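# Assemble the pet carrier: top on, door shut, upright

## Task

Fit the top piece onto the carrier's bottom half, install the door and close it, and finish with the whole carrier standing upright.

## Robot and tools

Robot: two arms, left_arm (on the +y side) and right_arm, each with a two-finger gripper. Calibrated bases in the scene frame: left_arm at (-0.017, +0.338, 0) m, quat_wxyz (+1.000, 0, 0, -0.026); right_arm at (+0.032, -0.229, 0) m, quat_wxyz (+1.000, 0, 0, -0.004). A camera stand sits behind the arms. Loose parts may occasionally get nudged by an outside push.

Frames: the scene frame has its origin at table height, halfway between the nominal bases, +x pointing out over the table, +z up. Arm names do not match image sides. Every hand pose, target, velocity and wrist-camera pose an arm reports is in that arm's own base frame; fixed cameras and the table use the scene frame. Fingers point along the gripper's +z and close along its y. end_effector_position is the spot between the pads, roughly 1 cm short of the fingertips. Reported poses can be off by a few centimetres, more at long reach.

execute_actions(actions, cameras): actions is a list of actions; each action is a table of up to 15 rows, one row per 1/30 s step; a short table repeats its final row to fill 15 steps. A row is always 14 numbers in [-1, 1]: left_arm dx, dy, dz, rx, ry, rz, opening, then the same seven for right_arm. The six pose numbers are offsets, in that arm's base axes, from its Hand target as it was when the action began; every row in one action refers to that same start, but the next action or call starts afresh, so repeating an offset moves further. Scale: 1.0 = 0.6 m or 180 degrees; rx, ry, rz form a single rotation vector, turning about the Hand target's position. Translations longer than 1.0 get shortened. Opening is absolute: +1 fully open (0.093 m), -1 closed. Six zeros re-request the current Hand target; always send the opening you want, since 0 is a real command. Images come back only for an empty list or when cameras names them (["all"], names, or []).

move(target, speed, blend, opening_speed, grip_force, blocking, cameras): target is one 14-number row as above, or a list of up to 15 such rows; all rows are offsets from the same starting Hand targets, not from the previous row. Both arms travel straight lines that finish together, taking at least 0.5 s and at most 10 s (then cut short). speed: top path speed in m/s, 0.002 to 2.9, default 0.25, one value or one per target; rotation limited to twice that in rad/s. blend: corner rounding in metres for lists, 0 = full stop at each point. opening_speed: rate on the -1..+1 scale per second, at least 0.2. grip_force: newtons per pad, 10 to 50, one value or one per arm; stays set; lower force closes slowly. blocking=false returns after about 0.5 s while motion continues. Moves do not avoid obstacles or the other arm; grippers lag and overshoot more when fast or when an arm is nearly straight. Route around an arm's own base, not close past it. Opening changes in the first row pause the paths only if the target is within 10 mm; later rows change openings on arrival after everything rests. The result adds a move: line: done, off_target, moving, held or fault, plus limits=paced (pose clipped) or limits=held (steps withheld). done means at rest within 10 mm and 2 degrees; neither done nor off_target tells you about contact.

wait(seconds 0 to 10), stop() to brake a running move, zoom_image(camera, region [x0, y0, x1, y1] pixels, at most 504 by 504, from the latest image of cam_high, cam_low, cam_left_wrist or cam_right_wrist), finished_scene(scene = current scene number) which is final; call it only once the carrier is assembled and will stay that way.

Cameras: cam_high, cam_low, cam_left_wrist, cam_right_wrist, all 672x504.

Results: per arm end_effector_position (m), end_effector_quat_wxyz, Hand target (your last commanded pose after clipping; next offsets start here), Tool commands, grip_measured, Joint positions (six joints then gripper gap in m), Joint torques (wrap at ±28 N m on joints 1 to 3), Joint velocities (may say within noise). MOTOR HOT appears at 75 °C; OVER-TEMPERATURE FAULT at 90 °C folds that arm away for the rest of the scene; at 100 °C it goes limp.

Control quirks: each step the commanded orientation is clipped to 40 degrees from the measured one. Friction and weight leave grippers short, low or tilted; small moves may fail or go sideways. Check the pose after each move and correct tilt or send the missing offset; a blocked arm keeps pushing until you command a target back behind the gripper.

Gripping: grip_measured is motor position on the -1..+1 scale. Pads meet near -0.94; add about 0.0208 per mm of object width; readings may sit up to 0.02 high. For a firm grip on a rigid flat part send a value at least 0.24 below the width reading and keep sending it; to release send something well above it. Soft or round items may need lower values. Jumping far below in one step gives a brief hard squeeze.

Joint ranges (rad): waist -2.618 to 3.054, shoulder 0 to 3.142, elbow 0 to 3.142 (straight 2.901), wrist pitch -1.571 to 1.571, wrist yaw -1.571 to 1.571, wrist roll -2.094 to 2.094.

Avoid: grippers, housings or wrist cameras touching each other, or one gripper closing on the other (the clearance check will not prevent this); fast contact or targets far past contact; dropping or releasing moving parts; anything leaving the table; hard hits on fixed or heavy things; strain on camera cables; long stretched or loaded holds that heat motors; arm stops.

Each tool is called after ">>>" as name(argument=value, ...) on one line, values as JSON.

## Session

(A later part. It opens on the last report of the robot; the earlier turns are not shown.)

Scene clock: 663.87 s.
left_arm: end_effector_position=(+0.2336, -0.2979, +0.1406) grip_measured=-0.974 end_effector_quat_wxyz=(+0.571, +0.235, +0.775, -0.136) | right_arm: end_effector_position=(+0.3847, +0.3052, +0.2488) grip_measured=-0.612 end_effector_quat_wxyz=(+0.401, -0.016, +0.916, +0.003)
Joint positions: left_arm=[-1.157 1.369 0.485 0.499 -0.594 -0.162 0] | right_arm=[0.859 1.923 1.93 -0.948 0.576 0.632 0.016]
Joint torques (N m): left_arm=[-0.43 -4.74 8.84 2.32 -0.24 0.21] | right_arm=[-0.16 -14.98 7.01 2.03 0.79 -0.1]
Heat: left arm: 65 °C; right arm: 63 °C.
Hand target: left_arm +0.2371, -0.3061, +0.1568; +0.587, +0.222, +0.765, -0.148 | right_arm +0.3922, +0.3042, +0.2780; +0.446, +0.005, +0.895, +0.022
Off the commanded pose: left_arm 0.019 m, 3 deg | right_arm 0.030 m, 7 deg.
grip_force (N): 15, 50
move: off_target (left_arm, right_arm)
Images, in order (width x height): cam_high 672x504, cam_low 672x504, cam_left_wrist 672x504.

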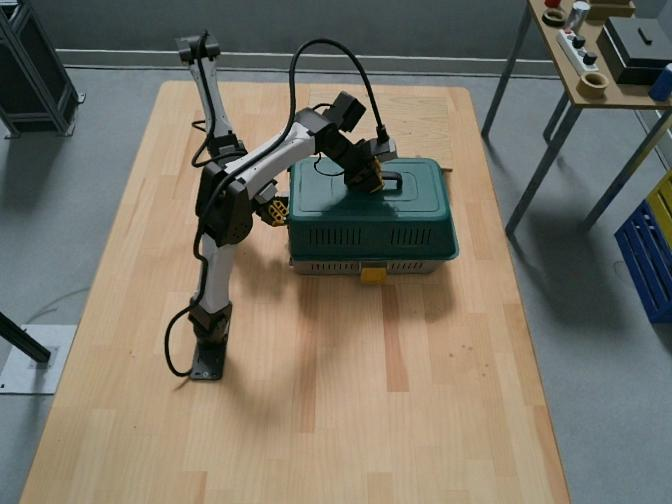

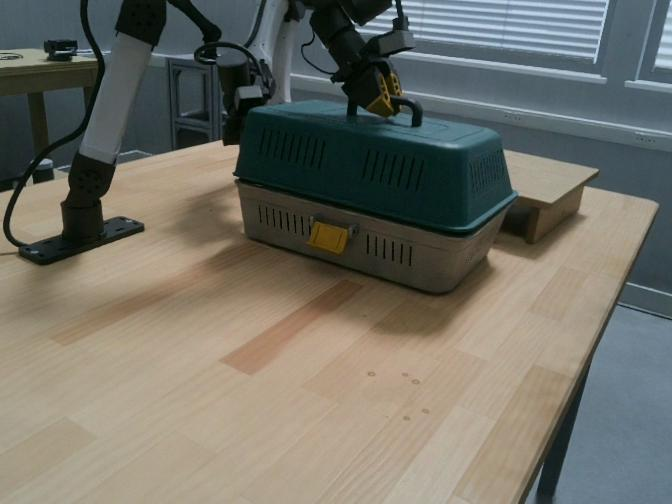

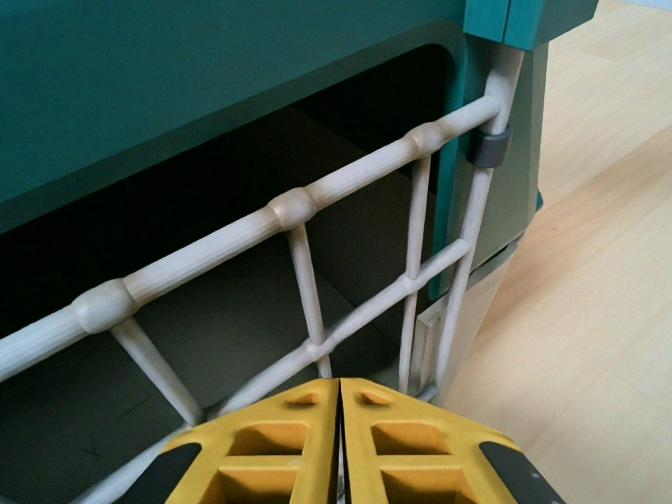

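>>> move(target=[0,0,0,0,0,0,-1,-0.004,0.0,-0.015,0.0,0,0.0,-1], speed=0.02, cameras=["cam_left_wrist","cam_high","cam_low"])

>>> zoom_image(camera="cam_left_wrist", region=[432, 0, 672, 220])

>>> zoom_image(camera="cam_low", region=[220, 120, 320, 220])

>>> zoom_image(camera="cam_low", region=[400, 150, 540, 290])

>>> zoom_image(camera="cam_high", region=[270, 195, 310, 275])

Scene clock: 670.20 s.
left_arm: end_effector_position=(+0.2336, -0.2979, +0.1406) grip_measured=-0.974 end_effector_quat_wxyz=(+0.571, +0.235, +0.775, -0.136) | right_arm: end_effector_position=(+0.3852, +0.3052, +0.2484) grip_measured=-0.612 end_effector_quat_wxyz=(+0.413, -0.014, +0.910, +0.007)
Joint positions: left_arm=[-1.157 1.369 0.485 0.499 -0.594 -0.162 0] | right_arm=[0.862 1.9 1.878 -0.892 0.589 0.625 0.016]
Joint torques (N m): left_arm=[-0.32 -4.53 8.83 2.32 -0.26 0.19] | right_arm=[-0.1 -13.97 6.58 1.93 0.69 -0.02]
Heat: left arm: 65 °C; right arm: 61 °C.
Hand target: left_arm +0.2371, -0.3061, +0.1568; +0.587, +0.222, +0.765, -0.148 | right_arm +0.3899, +0.3041, +0.2690; +0.447, +0.005, +0.894, +0.022
Off the commanded pose: left_arm 0.019 m, 3 deg | right_arm 0.021 m, 5 deg.
grip_force (N): 15, 50
move: off_target (left_arm, right_arm)
Images, in order (width x height): cam_high 672x504, cam_low 672x504, cam_left_wrist 672x504.

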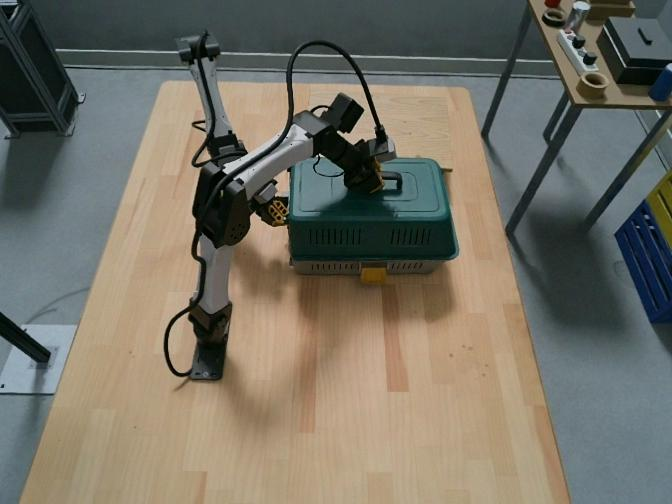

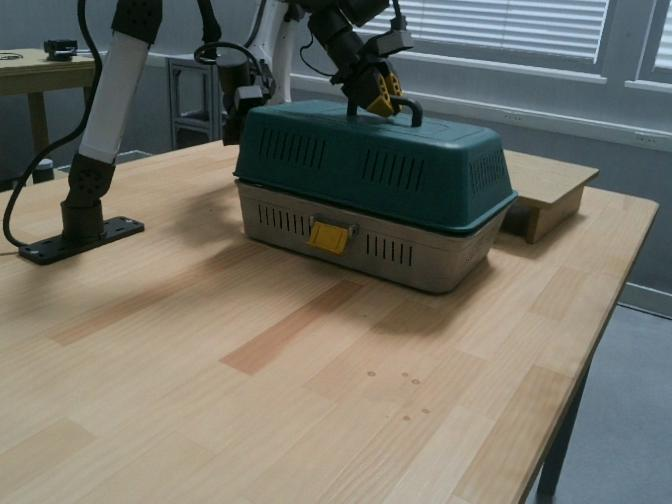

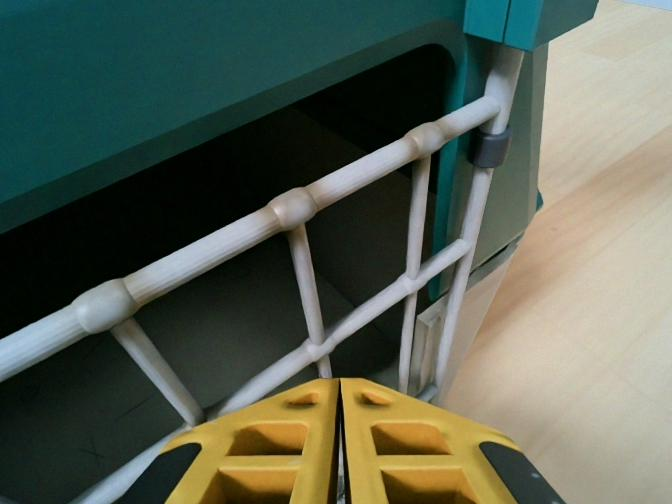

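Scaled by 2.100 from the camera's 672x504 image, which has a finer 960x720 frame.

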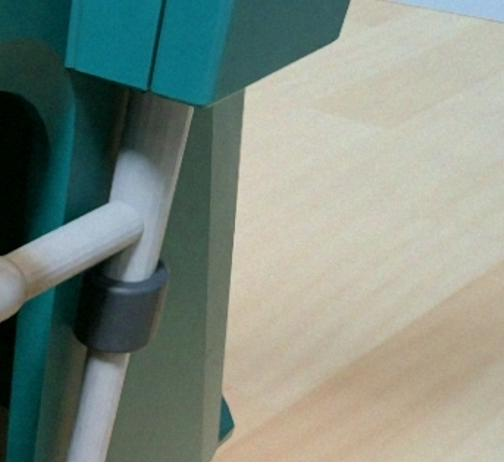

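Scaled by 5.040 from the camera's 672x504 image, which has a finer 960x720 frame.

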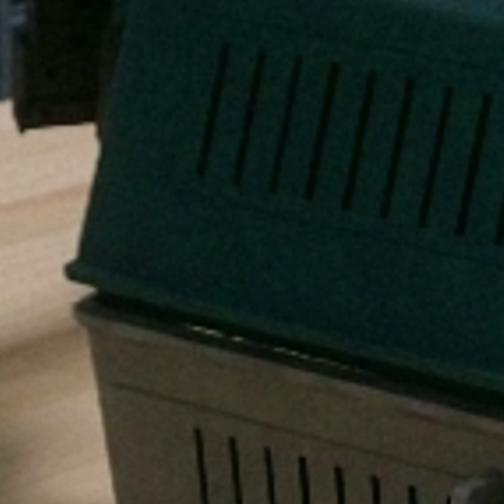

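Scaled by 3.600 from the camera's 672x504 image, which has a finer 960x720 frame.

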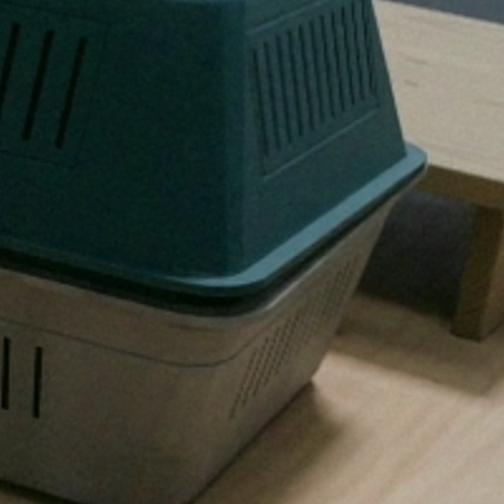

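Scaled by 6.300 from the camera's 672x504 image, which has a finer 960x720 frame.

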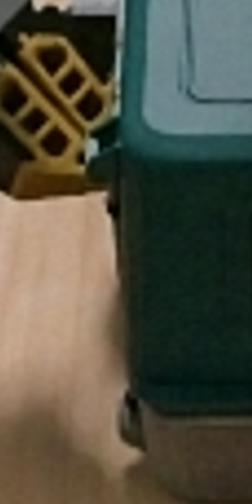

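>>> move(target=[0,0,0,0,0,0,-1,0.005,0.0,0.085,0.0,-0.01,0.0,-1], speed=0.06)

>>> move(target=[[-0.12,0.06,0,0,0,0,-1,0,0,0,0,0,0,-1],[-0.17,0.08,-0.05,-0.125,-0.217,0,-1,0,0,0,0,0,0,-1]], speed=0.1, blend=[0.02,0], cameras=["all"])

Scene clock: 676.63 s.
left_arm: end_effector_position=(+0.2336, -0.2979, +0.1406) grip_measured=-0.974 end_effector_quat_wxyz=(+0.571, +0.235, +0.775, -0.136) | right_arm: end_effector_position=(+0.3839, +0.3008, +0.2858) grip_measured=-0.612 end_effector_quat_wxyz=(+0.418, -0.014, +0.908, +0.001)
Joint positions: left_arm=[-1.157 1.369 0.485 0.499 -0.594 -0.162 0] | right_arm=[0.862 1.933 2.073 -1.051 0.603 0.618 0.016]
Joint torques (N m): left_arm=[-0.23 -4.74 8.65 2.31 -0.25 0.18] | right_arm=[-0.03 -12.04 12.31 1.82 0.73 -0.14]
Heat: left arm: 65 °C; right arm: 60 °C.
Hand target: left_arm +0.2371, -0.3061, +0.1568; +0.587, +0.222, +0.765, -0.148 | right_arm +0.3928, +0.3041, +0.3200; +0.460, +0.005, +0.887, +0.022
Off the commanded pose: left_arm 0.019 m, 3 deg | right_arm 0.036 m, 6 deg.
grip_force (N): 15, 50
move: off_target (left_arm, right_arm)

Scene clock: 682.00 s.
left_arm: end_effector_position=(+0.1364, -0.2564, +0.1068) grip_measured=-0.974 end_effector_quat_wxyz=(+0.675, +0.245, +0.688, -0.101) | right_arm: end_effector_position=(+0.3838, +0.3007, +0.2857) grip_measured=-0.612 end_effector_quat_wxyz=(+0.418, -0.014, +0.908, +0.001)
Joint positions: left_arm=[-1.637 1.677 0.093 1.421 -1.142 0.044 0] | right_arm=[0.862 1.933 2.073 -1.051 0.603 0.618 0.016]
Joint torques (N m): left_arm=[-0.42 -3.33 2.67 3.4 -0.23 -0.11] | right_arm=[0.01 -12.01 12.36 1.82 0.74 -0.13]
Heat: left arm: 64 °C; right arm: 59 °C.
Hand target: left_arm +0.1351, -0.2580, +0.1268; +0.838, +0.142, +0.483, -0.209 | right_arm +0.3928, +0.3041, +0.3200; +0.460, +0.005, +0.887, +0.022
Off the commanded pose: left_arm 0.020 m, 35 deg | right_arm 0.036 m, 6 deg.
joint sent to its limit (left arm) — joint 4 (wrist pitch), upper limit. The joint targets are off in orientation, not in position.
grip_force (N): 15, 50
move: off_target (left_arm, right_arm)

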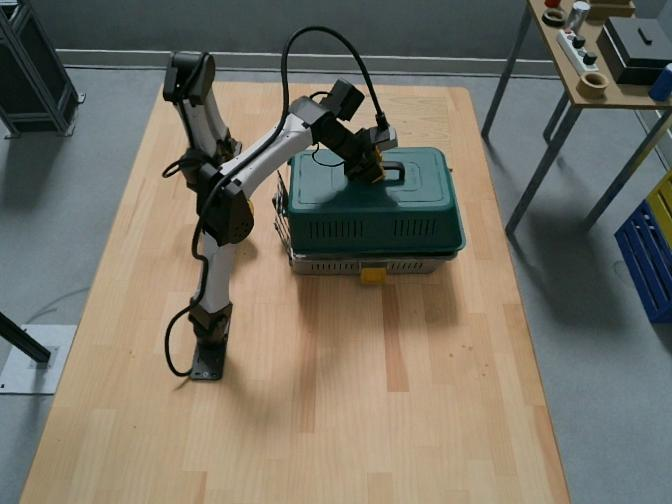

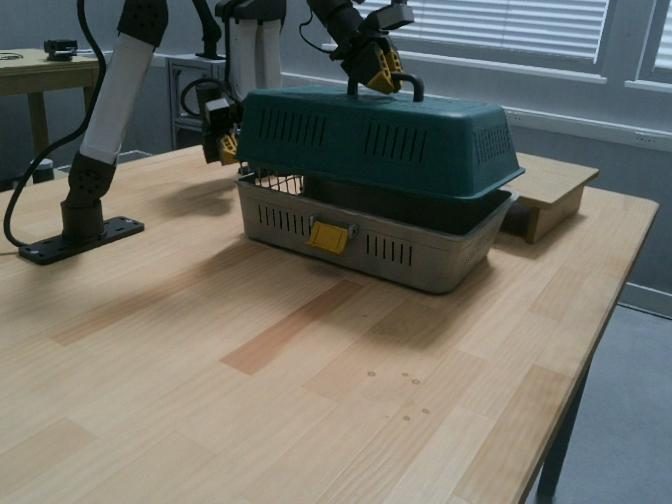

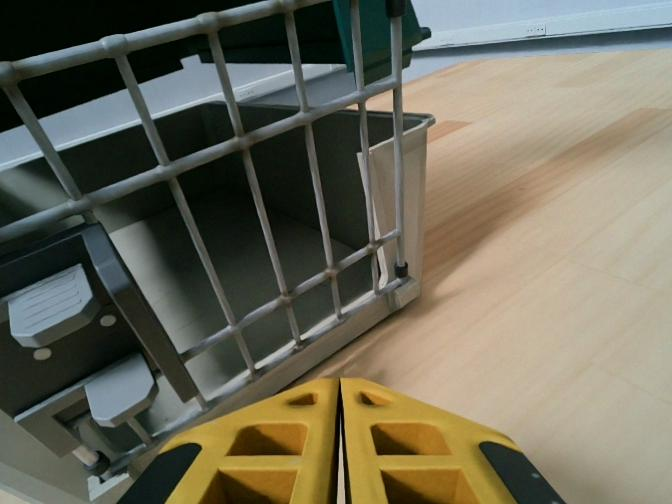

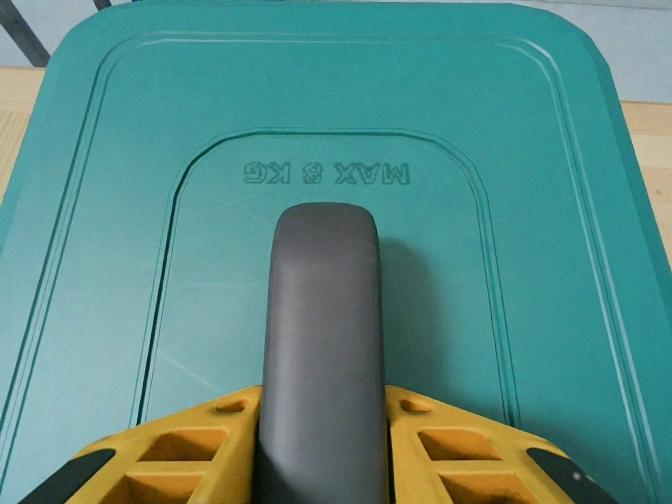

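>>> zoom_image(camera="cam_left_wrist", region=[340, 200, 460, 340])

>>> zoom_image(camera="cam_left_wrist", region=[0, 200, 220, 504])

>>> zoom_image(camera="cam_left_wrist", region=[320, 0, 460, 160])

Scaled by 3.600 from the camera's 672x504 image, which has a finer 960x720 frame.

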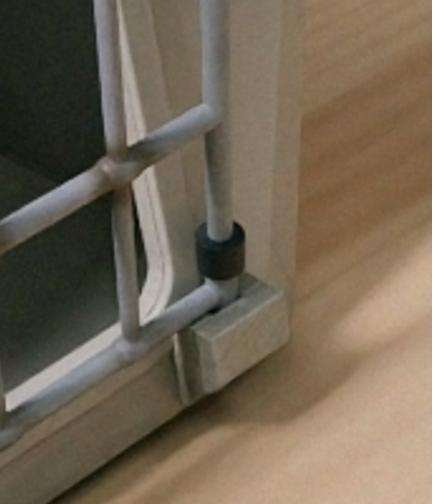

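Scaled by 1.658 from the camera's 672x504 image, which has a finer 960x720 frame.

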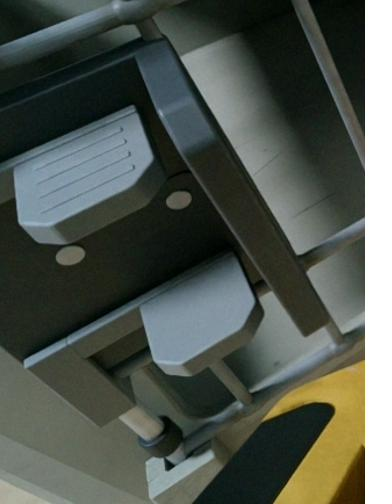

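Scaled by 3.150 from the camera's 672x504 image, which has a finer 960x720 frame.

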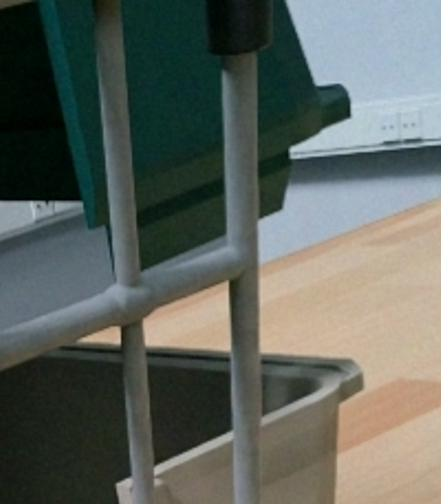

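>>> move(target=[[0.03,-0.01,0.05,0.125,0.217,0,-1,0,0,0,0,0,0,-1],[0.17,-0.08,0.05,0.125,0.217,0,-1,0,0,0,0,0,0,-1]], speed=[0.1,0.05], blend=[0.01,0])

>>> move(target=[0,0,0,0,0,0,-1,0.005,0.0,-0.057,0.0,0.008,0.0,-1], speed=0.04, cameras=["cam_left_wrist","cam_high","cam_low"])

>>> zoom_image(camera="cam_left_wrist", region=[432, 0, 672, 220])

>>> zoom_image(camera="cam_low", region=[220, 120, 320, 220])

>>> zoom_image(camera="cam_high", region=[270, 195, 310, 275])

Scene clock: 700.87 s.
left_arm: end_effector_position=(+0.2319, -0.2949, +0.1411) grip_measured=-0.974 end_effector_quat_wxyz=(+0.573, +0.229, +0.776, -0.130) | right_arm: end_effector_position=(+0.3838, +0.3007, +0.2857) grip_measured=-0.612 end_effector_quat_wxyz=(+0.418, -0.014, +0.908, +0.001)
Joint positions: left_arm=[-1.169 1.36 0.48 0.49 -0.622 -0.171 0] | right_arm=[0.862 1.933 2.073 -1.051 0.603 0.618 0.016]
Joint torques (N m): left_arm=[0.53 -3.89 9.06 2.38 -0.04 0.32] | right_arm=[0.02 -12.03 12.37 1.82 0.73 -0.13]
Heat: left arm: 61 °C; right arm: 59 °C.
Hand target: left_arm +0.2371, -0.3060, +0.1568; +0.587, +0.222, +0.765, -0.148 | right_arm +0.3928, +0.3041, +0.3200; +0.460, +0.005, +0.887, +0.022
Off the commanded pose: left_arm 0.020 m, 3 deg | right_arm 0.036 m, 6 deg.
grip_force (N): 15, 50
move: off_target (left_arm, right_arm)

Scene clock: 702.17 s.
left_arm: end_effector_position=(+0.2318, -0.2952, +0.1414) grip_measured=-0.974 end_effector_quat_wxyz=(+0.574, +0.229, +0.776, -0.131) | right_arm: end_effector_position=(+0.3860, +0.3050, +0.2556) grip_measured=-0.612 end_effector_quat_wxyz=(+0.404, -0.020, +0.914, -0.002)
Joint positions: left_arm=[-1.169 1.36 0.48 0.492 -0.621 -0.171 0] | right_arm=[0.859 1.933 1.967 -0.973 0.584 0.618 0.016]
Joint torques (N m): left_arm=[0.65 -3.86 9.03 2.37 -0.02 0.26] | right_arm=[-0.72 -14.74 7.56 2.08 0.72 -0.05]
Heat: left arm: 62 °C; right arm: 59 °C.
Hand target: left_arm +0.2371, -0.3060, +0.1569; +0.587, +0.222, +0.765, -0.148 | right_arm +0.3959, +0.3041, +0.2858; +0.449, +0.005, +0.893, +0.022
Off the commanded pose: left_arm 0.020 m, 3 deg | right_arm 0.032 m, 7 deg.
grip_force (N): 15, 50
move: off_target (left_arm, right_arm)
Images, in order (width x height): cam_high 672x504, cam_low 672x504, cam_left_wrist 672x504.

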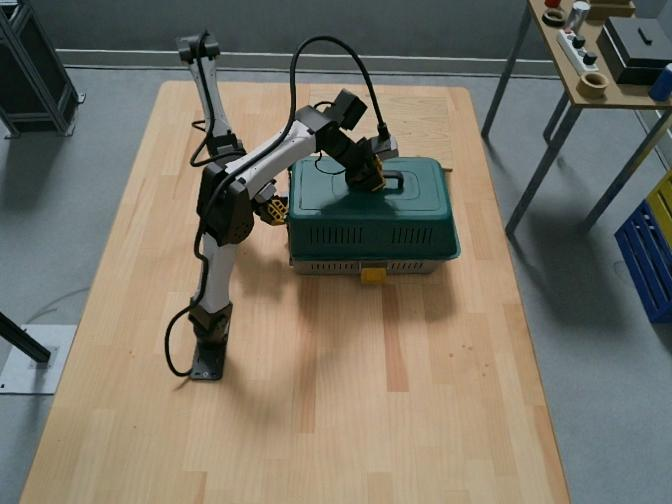

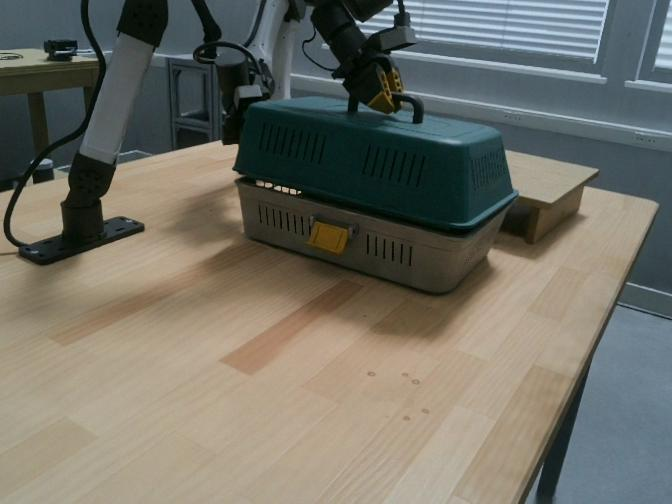

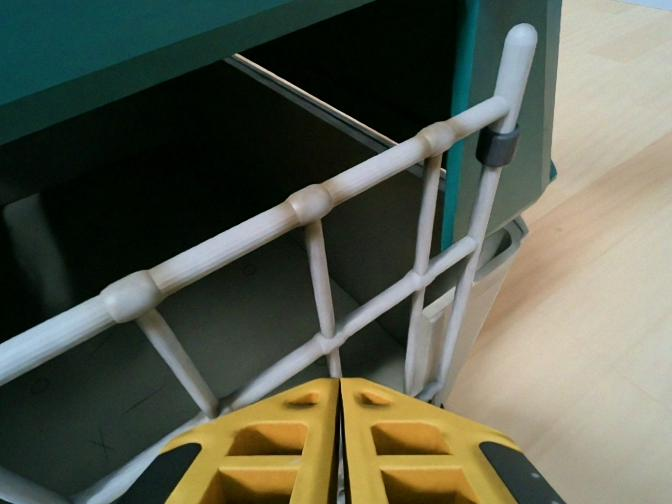

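Scaled by 2.100 from the camera's 672x504 image, which has a finer 960x720 frame.

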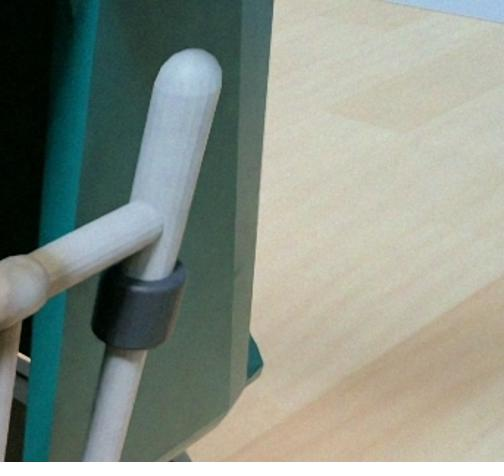

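Scaled by 5.040 from the camera's 672x504 image, which has a finer 960x720 frame.

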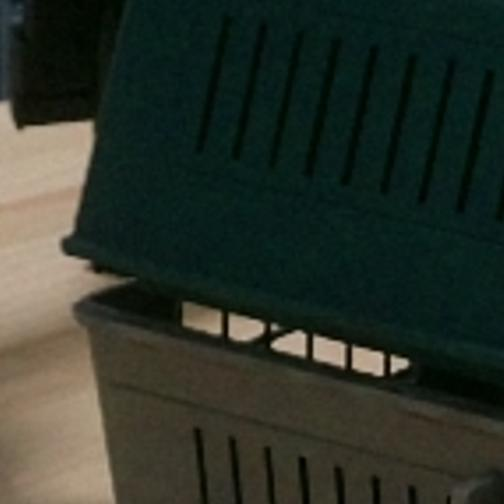

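Scaled by 6.300 from the camera's 672x504 image, which has a finer 960x720 frame.

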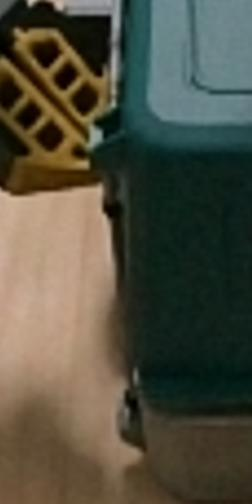

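>>> move(target=[0,0,0,0,0,0,-1,-0.007,0.0,-0.02,0.003,-0.003,0.0,-1], speed=0.03, cameras=["cam_left_wrist","cam_high","cam_low"])

>>> zoom_image(camera="cam_left_wrist", region=[432, 0, 672, 220])

>>> zoom_image(camera="cam_low", region=[220, 120, 320, 220])

>>> zoom_image(camera="cam_high", region=[270, 195, 310, 275])

Scene clock: 706.87 s.
left_arm: end_effector_position=(+0.2318, -0.2952, +0.1414) grip_measured=-0.974 end_effector_quat_wxyz=(+0.574, +0.229, +0.776, -0.131) | right_arm: end_effector_position=(+0.3869, +0.3048, +0.2489) grip_measured=-0.612 end_effector_quat_wxyz=(+0.416, -0.013, +0.909, +0.008)
Joint positions: left_arm=[-1.169 1.36 0.48 0.492 -0.621 -0.171 0] | right_arm=[0.859 1.899 1.875 -0.881 0.59 0.621 0.016]
Joint torques (N m): left_arm=[0.47 -3.9 9.03 2.4 -0.04 0.29] | right_arm=[-0.02 -14.5 6.78 2 0.7 -0.03]
Heat: left arm: 63 °C; right arm: 59 °C.
Hand target: left_arm +0.2371, -0.3060, +0.1569; +0.587, +0.222, +0.765, -0.148 | right_arm +0.3917, +0.3041, +0.2739; +0.454, +0.007, +0.891, +0.027
Off the commanded pose: left_arm 0.020 m, 3 deg | right_arm 0.025 m, 6 deg.
grip_force (N): 15, 50
move: off_target (left_arm, right_arm)
Images, in order (width x height): cam_high 672x504, cam_low 672x504, cam_left_wrist 672x504.

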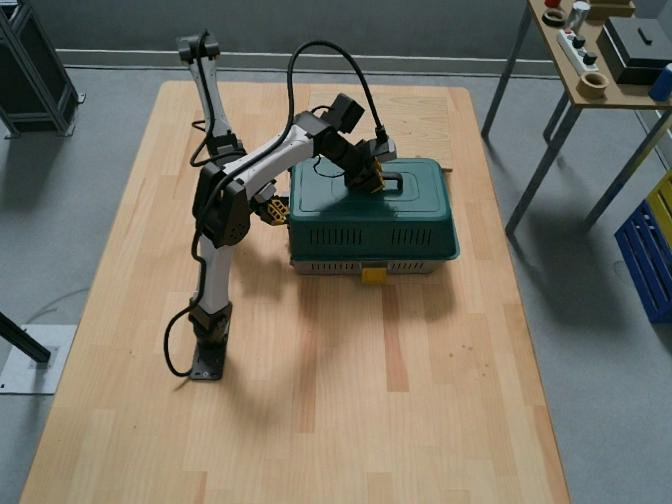

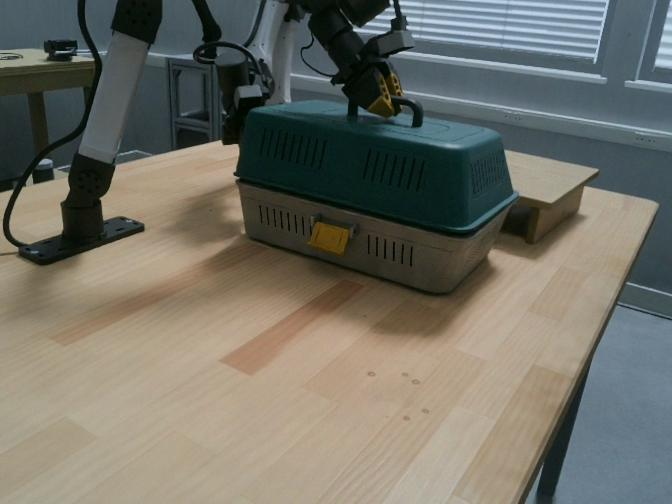

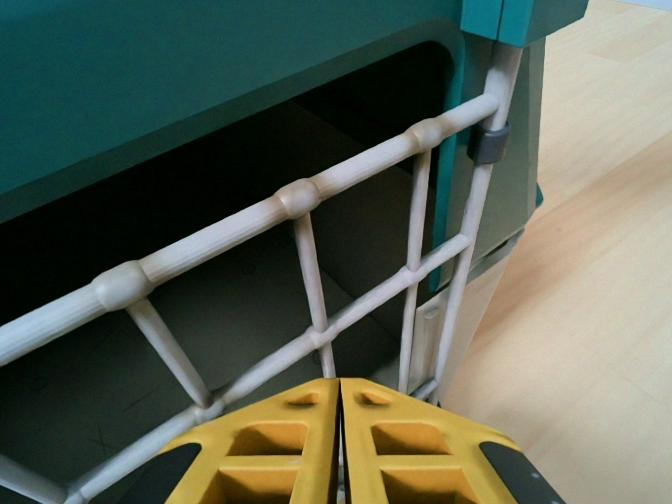

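Scaled by 2.100 from the camera's 672x504 image, which has a finer 960x720 frame.

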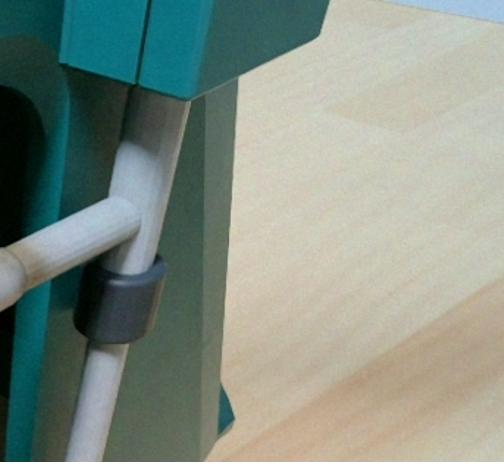

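Scaled by 5.040 from the camera's 672x504 image, which has a finer 960x720 frame.

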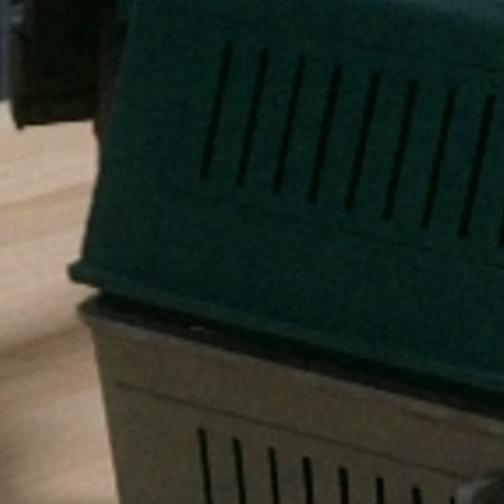

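Scaled by 6.300 from the camera's 672x504 image, which has a finer 960x720 frame.

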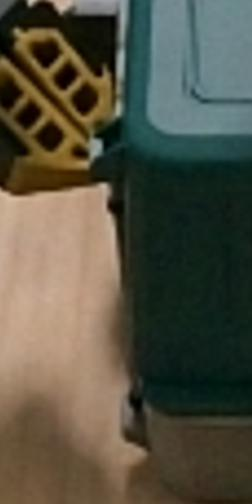

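>>> move(target=[0,0,0,0,0,0,-1,0.008,-0.004,-0.004,0.0,0,0.0,-1], speed=0.02)

>>> move(target=[0,0,0,0,0,0,-1,0.008,-0.00,-0.004,0.0,0,0.0,-1], speed=0.02, cameras=["cam_left_wrist","cam_high","cam_low"])

>>> zoom_image(camera="cam_left_wrist", region=[432, 0, 672, 220])

>>> zoom_image(camera="cam_low", region=[220, 120, 320, 220])

>>> zoom_image(camera="cam_low", region=[400, 150, 540, 290])

Scene clock: 712.00 s.
left_arm: end_effector_position=(+0.2318, -0.2952, +0.1414) grip_measured=-0.974 end_effector_quat_wxyz=(+0.574, +0.229, +0.776, -0.131) | right_arm: end_effector_position=(+0.3870, +0.3050, +0.2488) grip_measured=-0.612 end_effector_quat_wxyz=(+0.417, -0.014, +0.909, +0.009)
Joint positions: left_arm=[-1.169 1.36 0.48 0.492 -0.621 -0.171 0] | right_arm=[0.859 1.895 1.865 -0.871 0.59 0.617 0.016]
Joint torques (N m): left_arm=[0.47 -3.86 9.1 2.4 -0.02 0.29] | right_arm=[-1.16 -14 6.64 2.07 0.63 -0.1]
Heat: left arm: 64 °C; right arm: 59 °C.
Hand target: left_arm +0.2371, -0.3060, +0.1569; +0.587, +0.222, +0.765, -0.148 | right_arm +0.3964, +0.3017, +0.2716; +0.454, +0.007, +0.891, +0.027
Off the commanded pose: left_arm 0.020 m, 3 deg | right_arm 0.025 m, 6 deg.
grip_force (N): 15, 50
move: off_target (left_arm, right_arm)

Scene clock: 712.77 s.
left_arm: end_effector_position=(+0.2318, -0.2952, +0.1414) grip_measured=-0.974 end_effector_quat_wxyz=(+0.574, +0.229, +0.776, -0.131) | right_arm: end_effector_position=(+0.3886, +0.3045, +0.2492) grip_measured=-0.612 end_effector_quat_wxyz=(+0.418, -0.015, +0.908, +0.010)
Joint positions: left_arm=[-1.169 1.36 0.48 0.492 -0.621 -0.171 0] | right_arm=[0.854 1.895 1.865 -0.865 0.586 0.61 0.016]
Joint torques (N m): left_arm=[0.54 -3.77 9.05 2.37 -0.02 0.28] | right_arm=[-1.55 -13.05 6.89 2.16 0.6 -0.11]
Heat: left arm: 64 °C; right arm: 59 °C.
Hand target: left_arm +0.2371, -0.3060, +0.1569; +0.587, +0.222, +0.765, -0.148 | right_arm +0.4011, +0.3018, +0.2691; +0.454, +0.007, +0.891, +0.027
Off the commanded pose: left_arm 0.020 m, 3 deg | right_arm 0.024 m, 6 deg.
grip_force (N): 15, 50
move: off_target (left_arm, right_arm)
Images, in order (width x height): cam_high 672x504, cam_low 672x504, cam_left_wrist 672x504.

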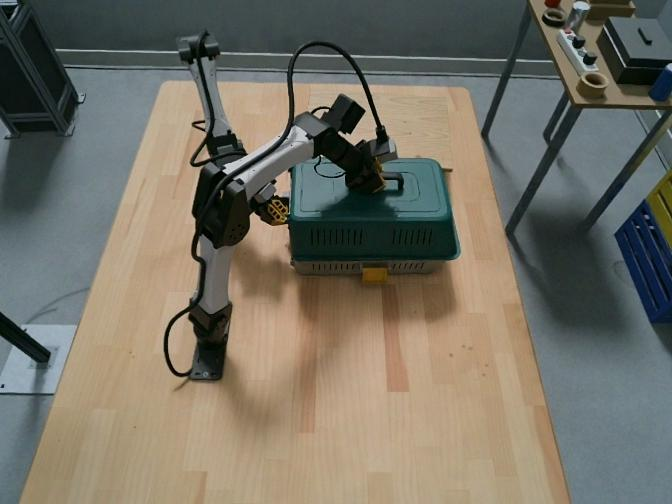

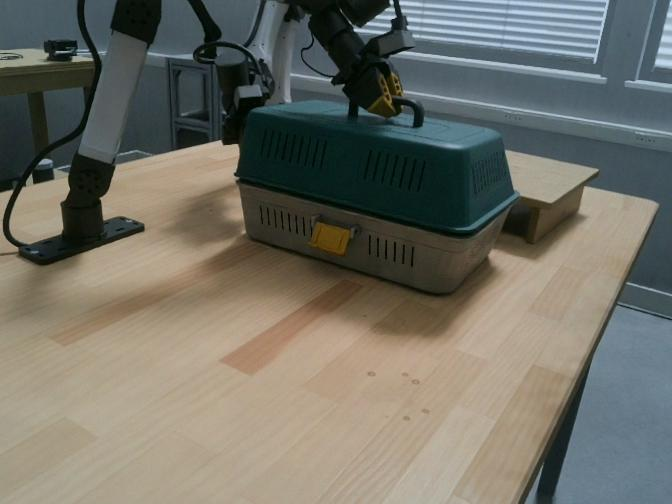

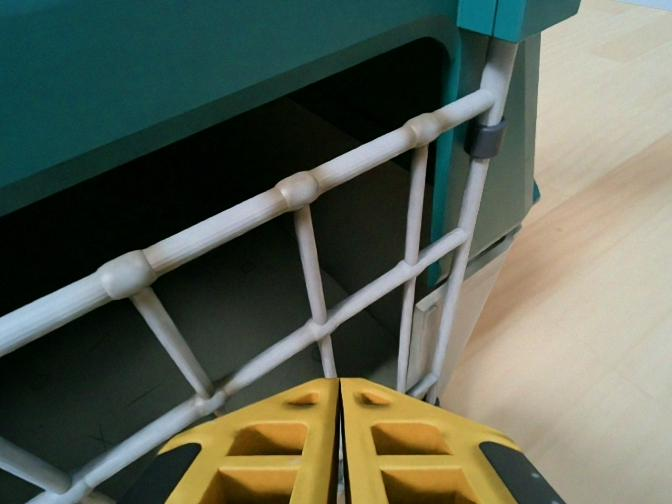

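Scaled by 2.100 from the camera's 672x504 image, which has a finer 960x720 frame.

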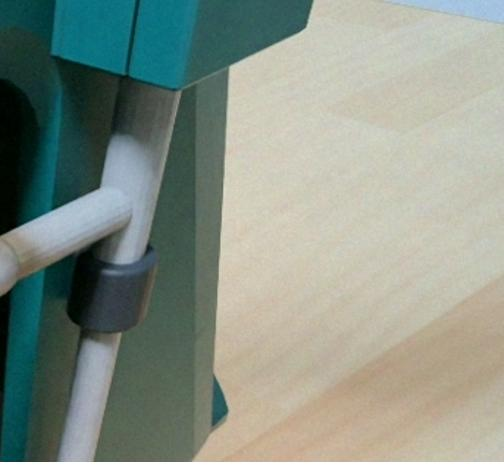

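Scaled by 5.040 from the camera's 672x504 image, which has a finer 960x720 frame.

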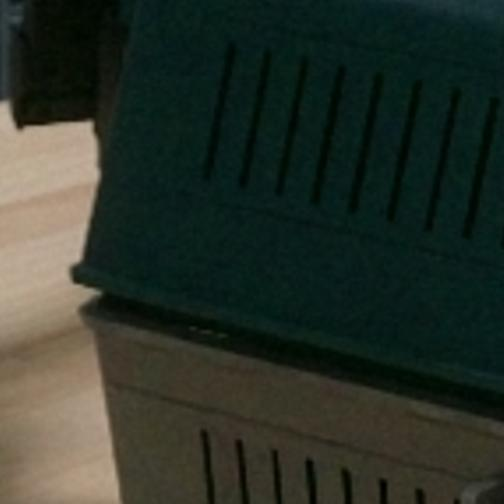

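Scaled by 3.600 from the camera's 672x504 image, which has a finer 960x720 frame.

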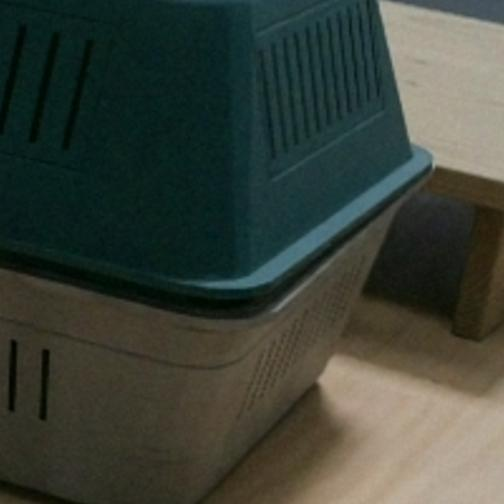

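>>> move(target=[[-0.12,0.05,0.0,0,0,0,-1,0,0,0,0.0,0,0.0,-1],[-0.16,0.08,0.1,0,0,0.15,-1,0,0,0,0.0,0,0.0,-1]], speed=0.1, blend=[0.02,0], cameras=["cam_left_wrist","cam_high"])

Scene clock: 726.00 s.
left_arm: end_effector_position=(+0.1426, -0.2516, +0.2089) grip_measured=-0.974 end_effector_quat_wxyz=(+0.598, +0.047, +0.800, +0.007) | right_arm: end_effector_position=(+0.3886, +0.3045, +0.2492) grip_measured=-0.612 end_effector_quat_wxyz=(+0.418, -0.015, +0.908, +0.010)
Joint positions: left_arm=[-1.647 1.509 1.084 -1.241 -1.281 -1.601 0] | right_arm=[0.854 1.895 1.865 -0.865 0.586 0.61 0.016]
Joint torques (N m): left_arm=[-0.36 -4.64 8.24 0.11 -0.78 -0.08] | right_arm=[-1.57 -13.09 6.89 2.15 0.59 -0.11]
Heat: left arm: 65 °C; right arm: 57 °C.
Hand target: left_arm +0.1411, -0.2580, +0.2168; +0.605, +0.037, +0.795, -0.007 | right_arm +0.4011, +0.3018, +0.2691; +0.454, +0.007, +0.891, +0.027
Off the commanded pose: left_arm 0.010 m, 2 deg | right_arm 0.024 m, 6 deg.
grip_force (N): 15, 50
move: off_target (right_arm)
Images, in order (width x height): cam_high 672x504, cam_left_wrist 672x504.

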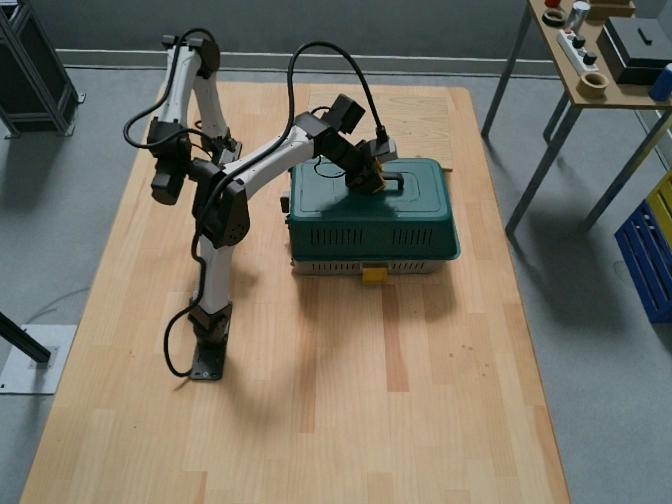

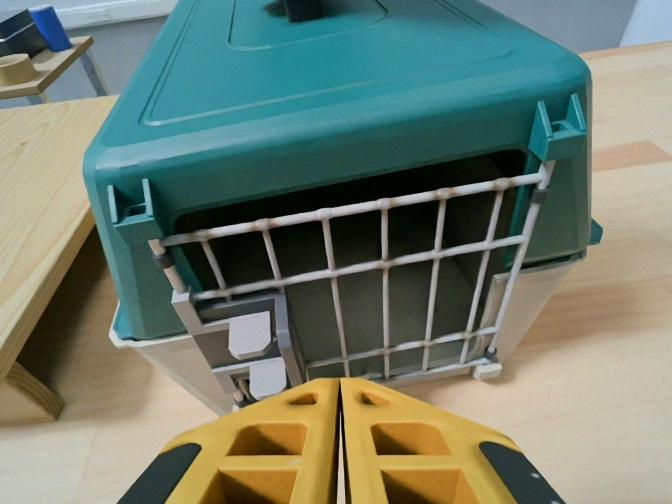

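Superb view, and the pins support the door.

>>> zoom_image(camera="cam_left_wrist", region=[80, 160, 240, 320])

>>> zoom_image(camera="cam_left_wrist", region=[480, 70, 620, 230])

>>> zoom_image(camera="cam_left_wrist", region=[80, 290, 300, 420])

Scaled by 3.150 from the camera's 672x504 image, which has a finer 960x720 frame.

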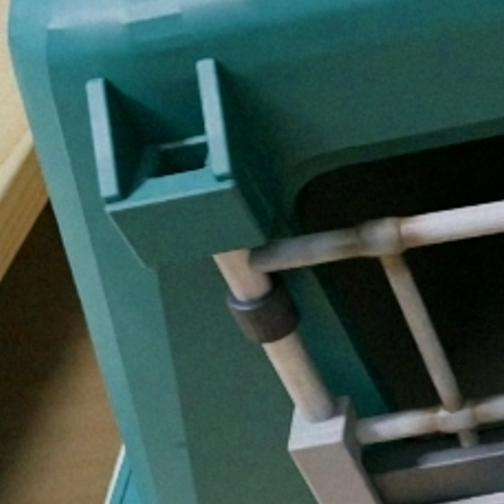

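Scaled by 3.150 from the camera's 672x504 image, which has a finer 960x720 frame.

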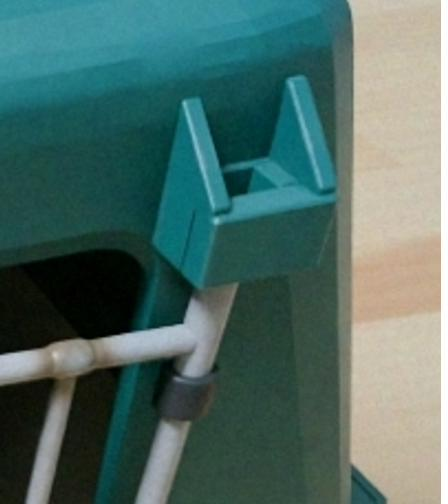

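Scaled by 2.291 from the camera's 672x504 image, which has a finer 960x720 frame.

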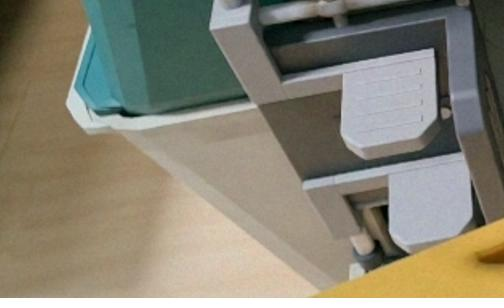

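>>> move(target=[[0.03,-0.03,-0.1,0,0,-0.15,-1,-0.01,0,0.032,0.0,0,0.0,-1],[0.147,-0.08,-0.1,0,0,-0.15,-1,-0.01,0,0.032,0.0,0,0.0,-1]], speed=[0.08,0.04], blend=[0.01,0], cameras=["cam_left_wrist"])

>>> zoom_image(camera="cam_left_wrist", region=[432, 0, 672, 220])

Scene clock: 747.90 s.
left_arm: end_effector_position=(+0.2244, -0.2950, +0.1414) grip_measured=-0.974 end_effector_quat_wxyz=(+0.574, +0.229, +0.775, -0.130) | right_arm: end_effector_position=(+0.3868, +0.3027, +0.2519) grip_measured=-0.612 end_effector_quat_wxyz=(+0.415, -0.015, +0.910, +0.007)
Joint positions: left_arm=[-1.199 1.346 0.472 0.478 -0.65 -0.183 0] | right_arm=[0.854 1.895 1.882 -0.893 0.585 0.614 0.016]
Joint torques (N m): left_arm=[0.69 -3.97 9.2 2.35 -0.04 0.31] | right_arm=[-0.54 -13.18 12.4 1.66 0.69 -0.07]
Heat: left arm: 63 °C; right arm: 55 °C.
Hand target: left_arm +0.2293, -0.3060, +0.1568; +0.587, +0.222, +0.765, -0.148 | right_arm +0.3951, +0.3018, +0.2882; +0.454, +0.007, +0.891, +0.027
Off the commanded pose: left_arm 0.020 m, 3 deg | right_arm 0.037 m, 6 deg.
grip_force (N): 15, 50
move: off_target (left_arm, right_arm)
Images, in order (width x height): cam_left_wrist 672x504.

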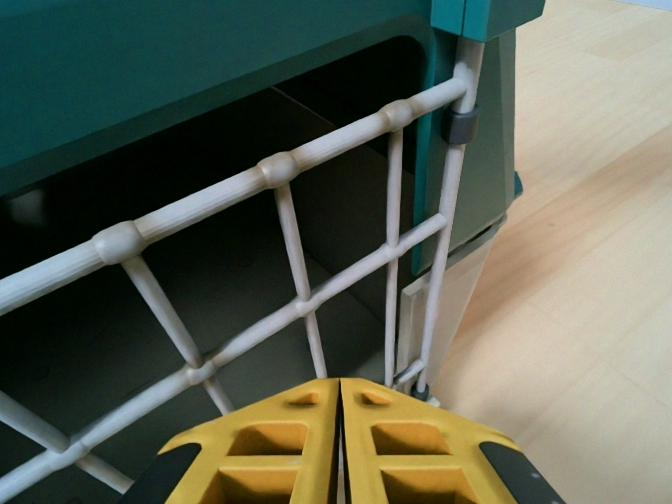

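Scaled by 2.100 from the camera's 672x504 image, which has a finer 960x720 frame.

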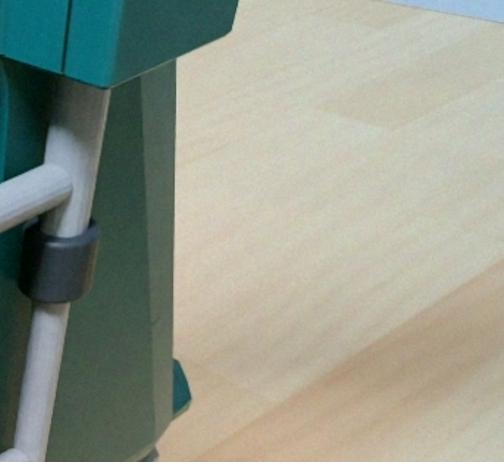

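>>> move(target=[0,0,0,0,0,0,-1,0.0,0,0.006,0.0,0,0.0,-1], speed=0.03, cameras=["cam_left_wrist"])

>>> zoom_image(camera="cam_left_wrist", region=[432, 0, 672, 220])

Scene clock: 752.77 s.
left_arm: end_effector_position=(+0.2244, -0.2951, +0.1415) grip_measured=-0.974 end_effector_quat_wxyz=(+0.574, +0.229, +0.775, -0.130) | right_arm: end_effector_position=(+0.3857, +0.3016, +0.2550) grip_measured=-0.612 end_effector_quat_wxyz=(+0.413, -0.015, +0.911, +0.007)
Joint positions: left_arm=[-1.199 1.346 0.472 0.479 -0.65 -0.182 0] | right_arm=[0.854 1.895 1.898 -0.912 0.584 0.617 0.016]
Joint torques (N m): left_arm=[0.46 -3.89 9.06 2.38 0.01 0.23] | right_arm=[-0.53 -12.71 12.85 1.69 0.69 -0.1]
Heat: left arm: 63 °C; right arm: 56 °C.
Hand target: left_arm +0.2293, -0.3060, +0.1568; +0.587, +0.222, +0.765, -0.148 | right_arm +0.3952, +0.3019, +0.2919; +0.454, +0.007, +0.891, +0.027
Off the commanded pose: left_arm 0.019 m, 3 deg | right_arm 0.038 m, 6 deg.
grip_force (N): 15, 50
move: off_target (left_arm, right_arm)
Images, in order (width x height): cam_left_wrist 672x504.

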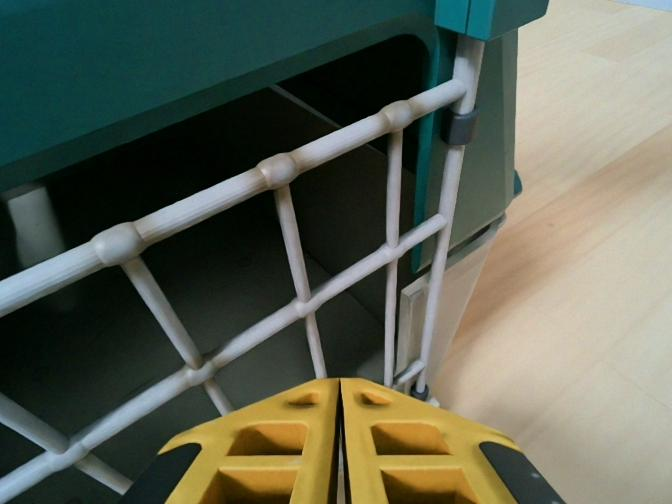

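Scaled by 2.100 from the camera's 672x504 image, which has a finer 960x720 frame.

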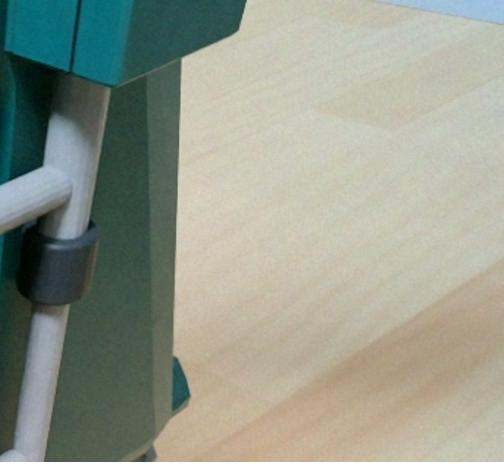

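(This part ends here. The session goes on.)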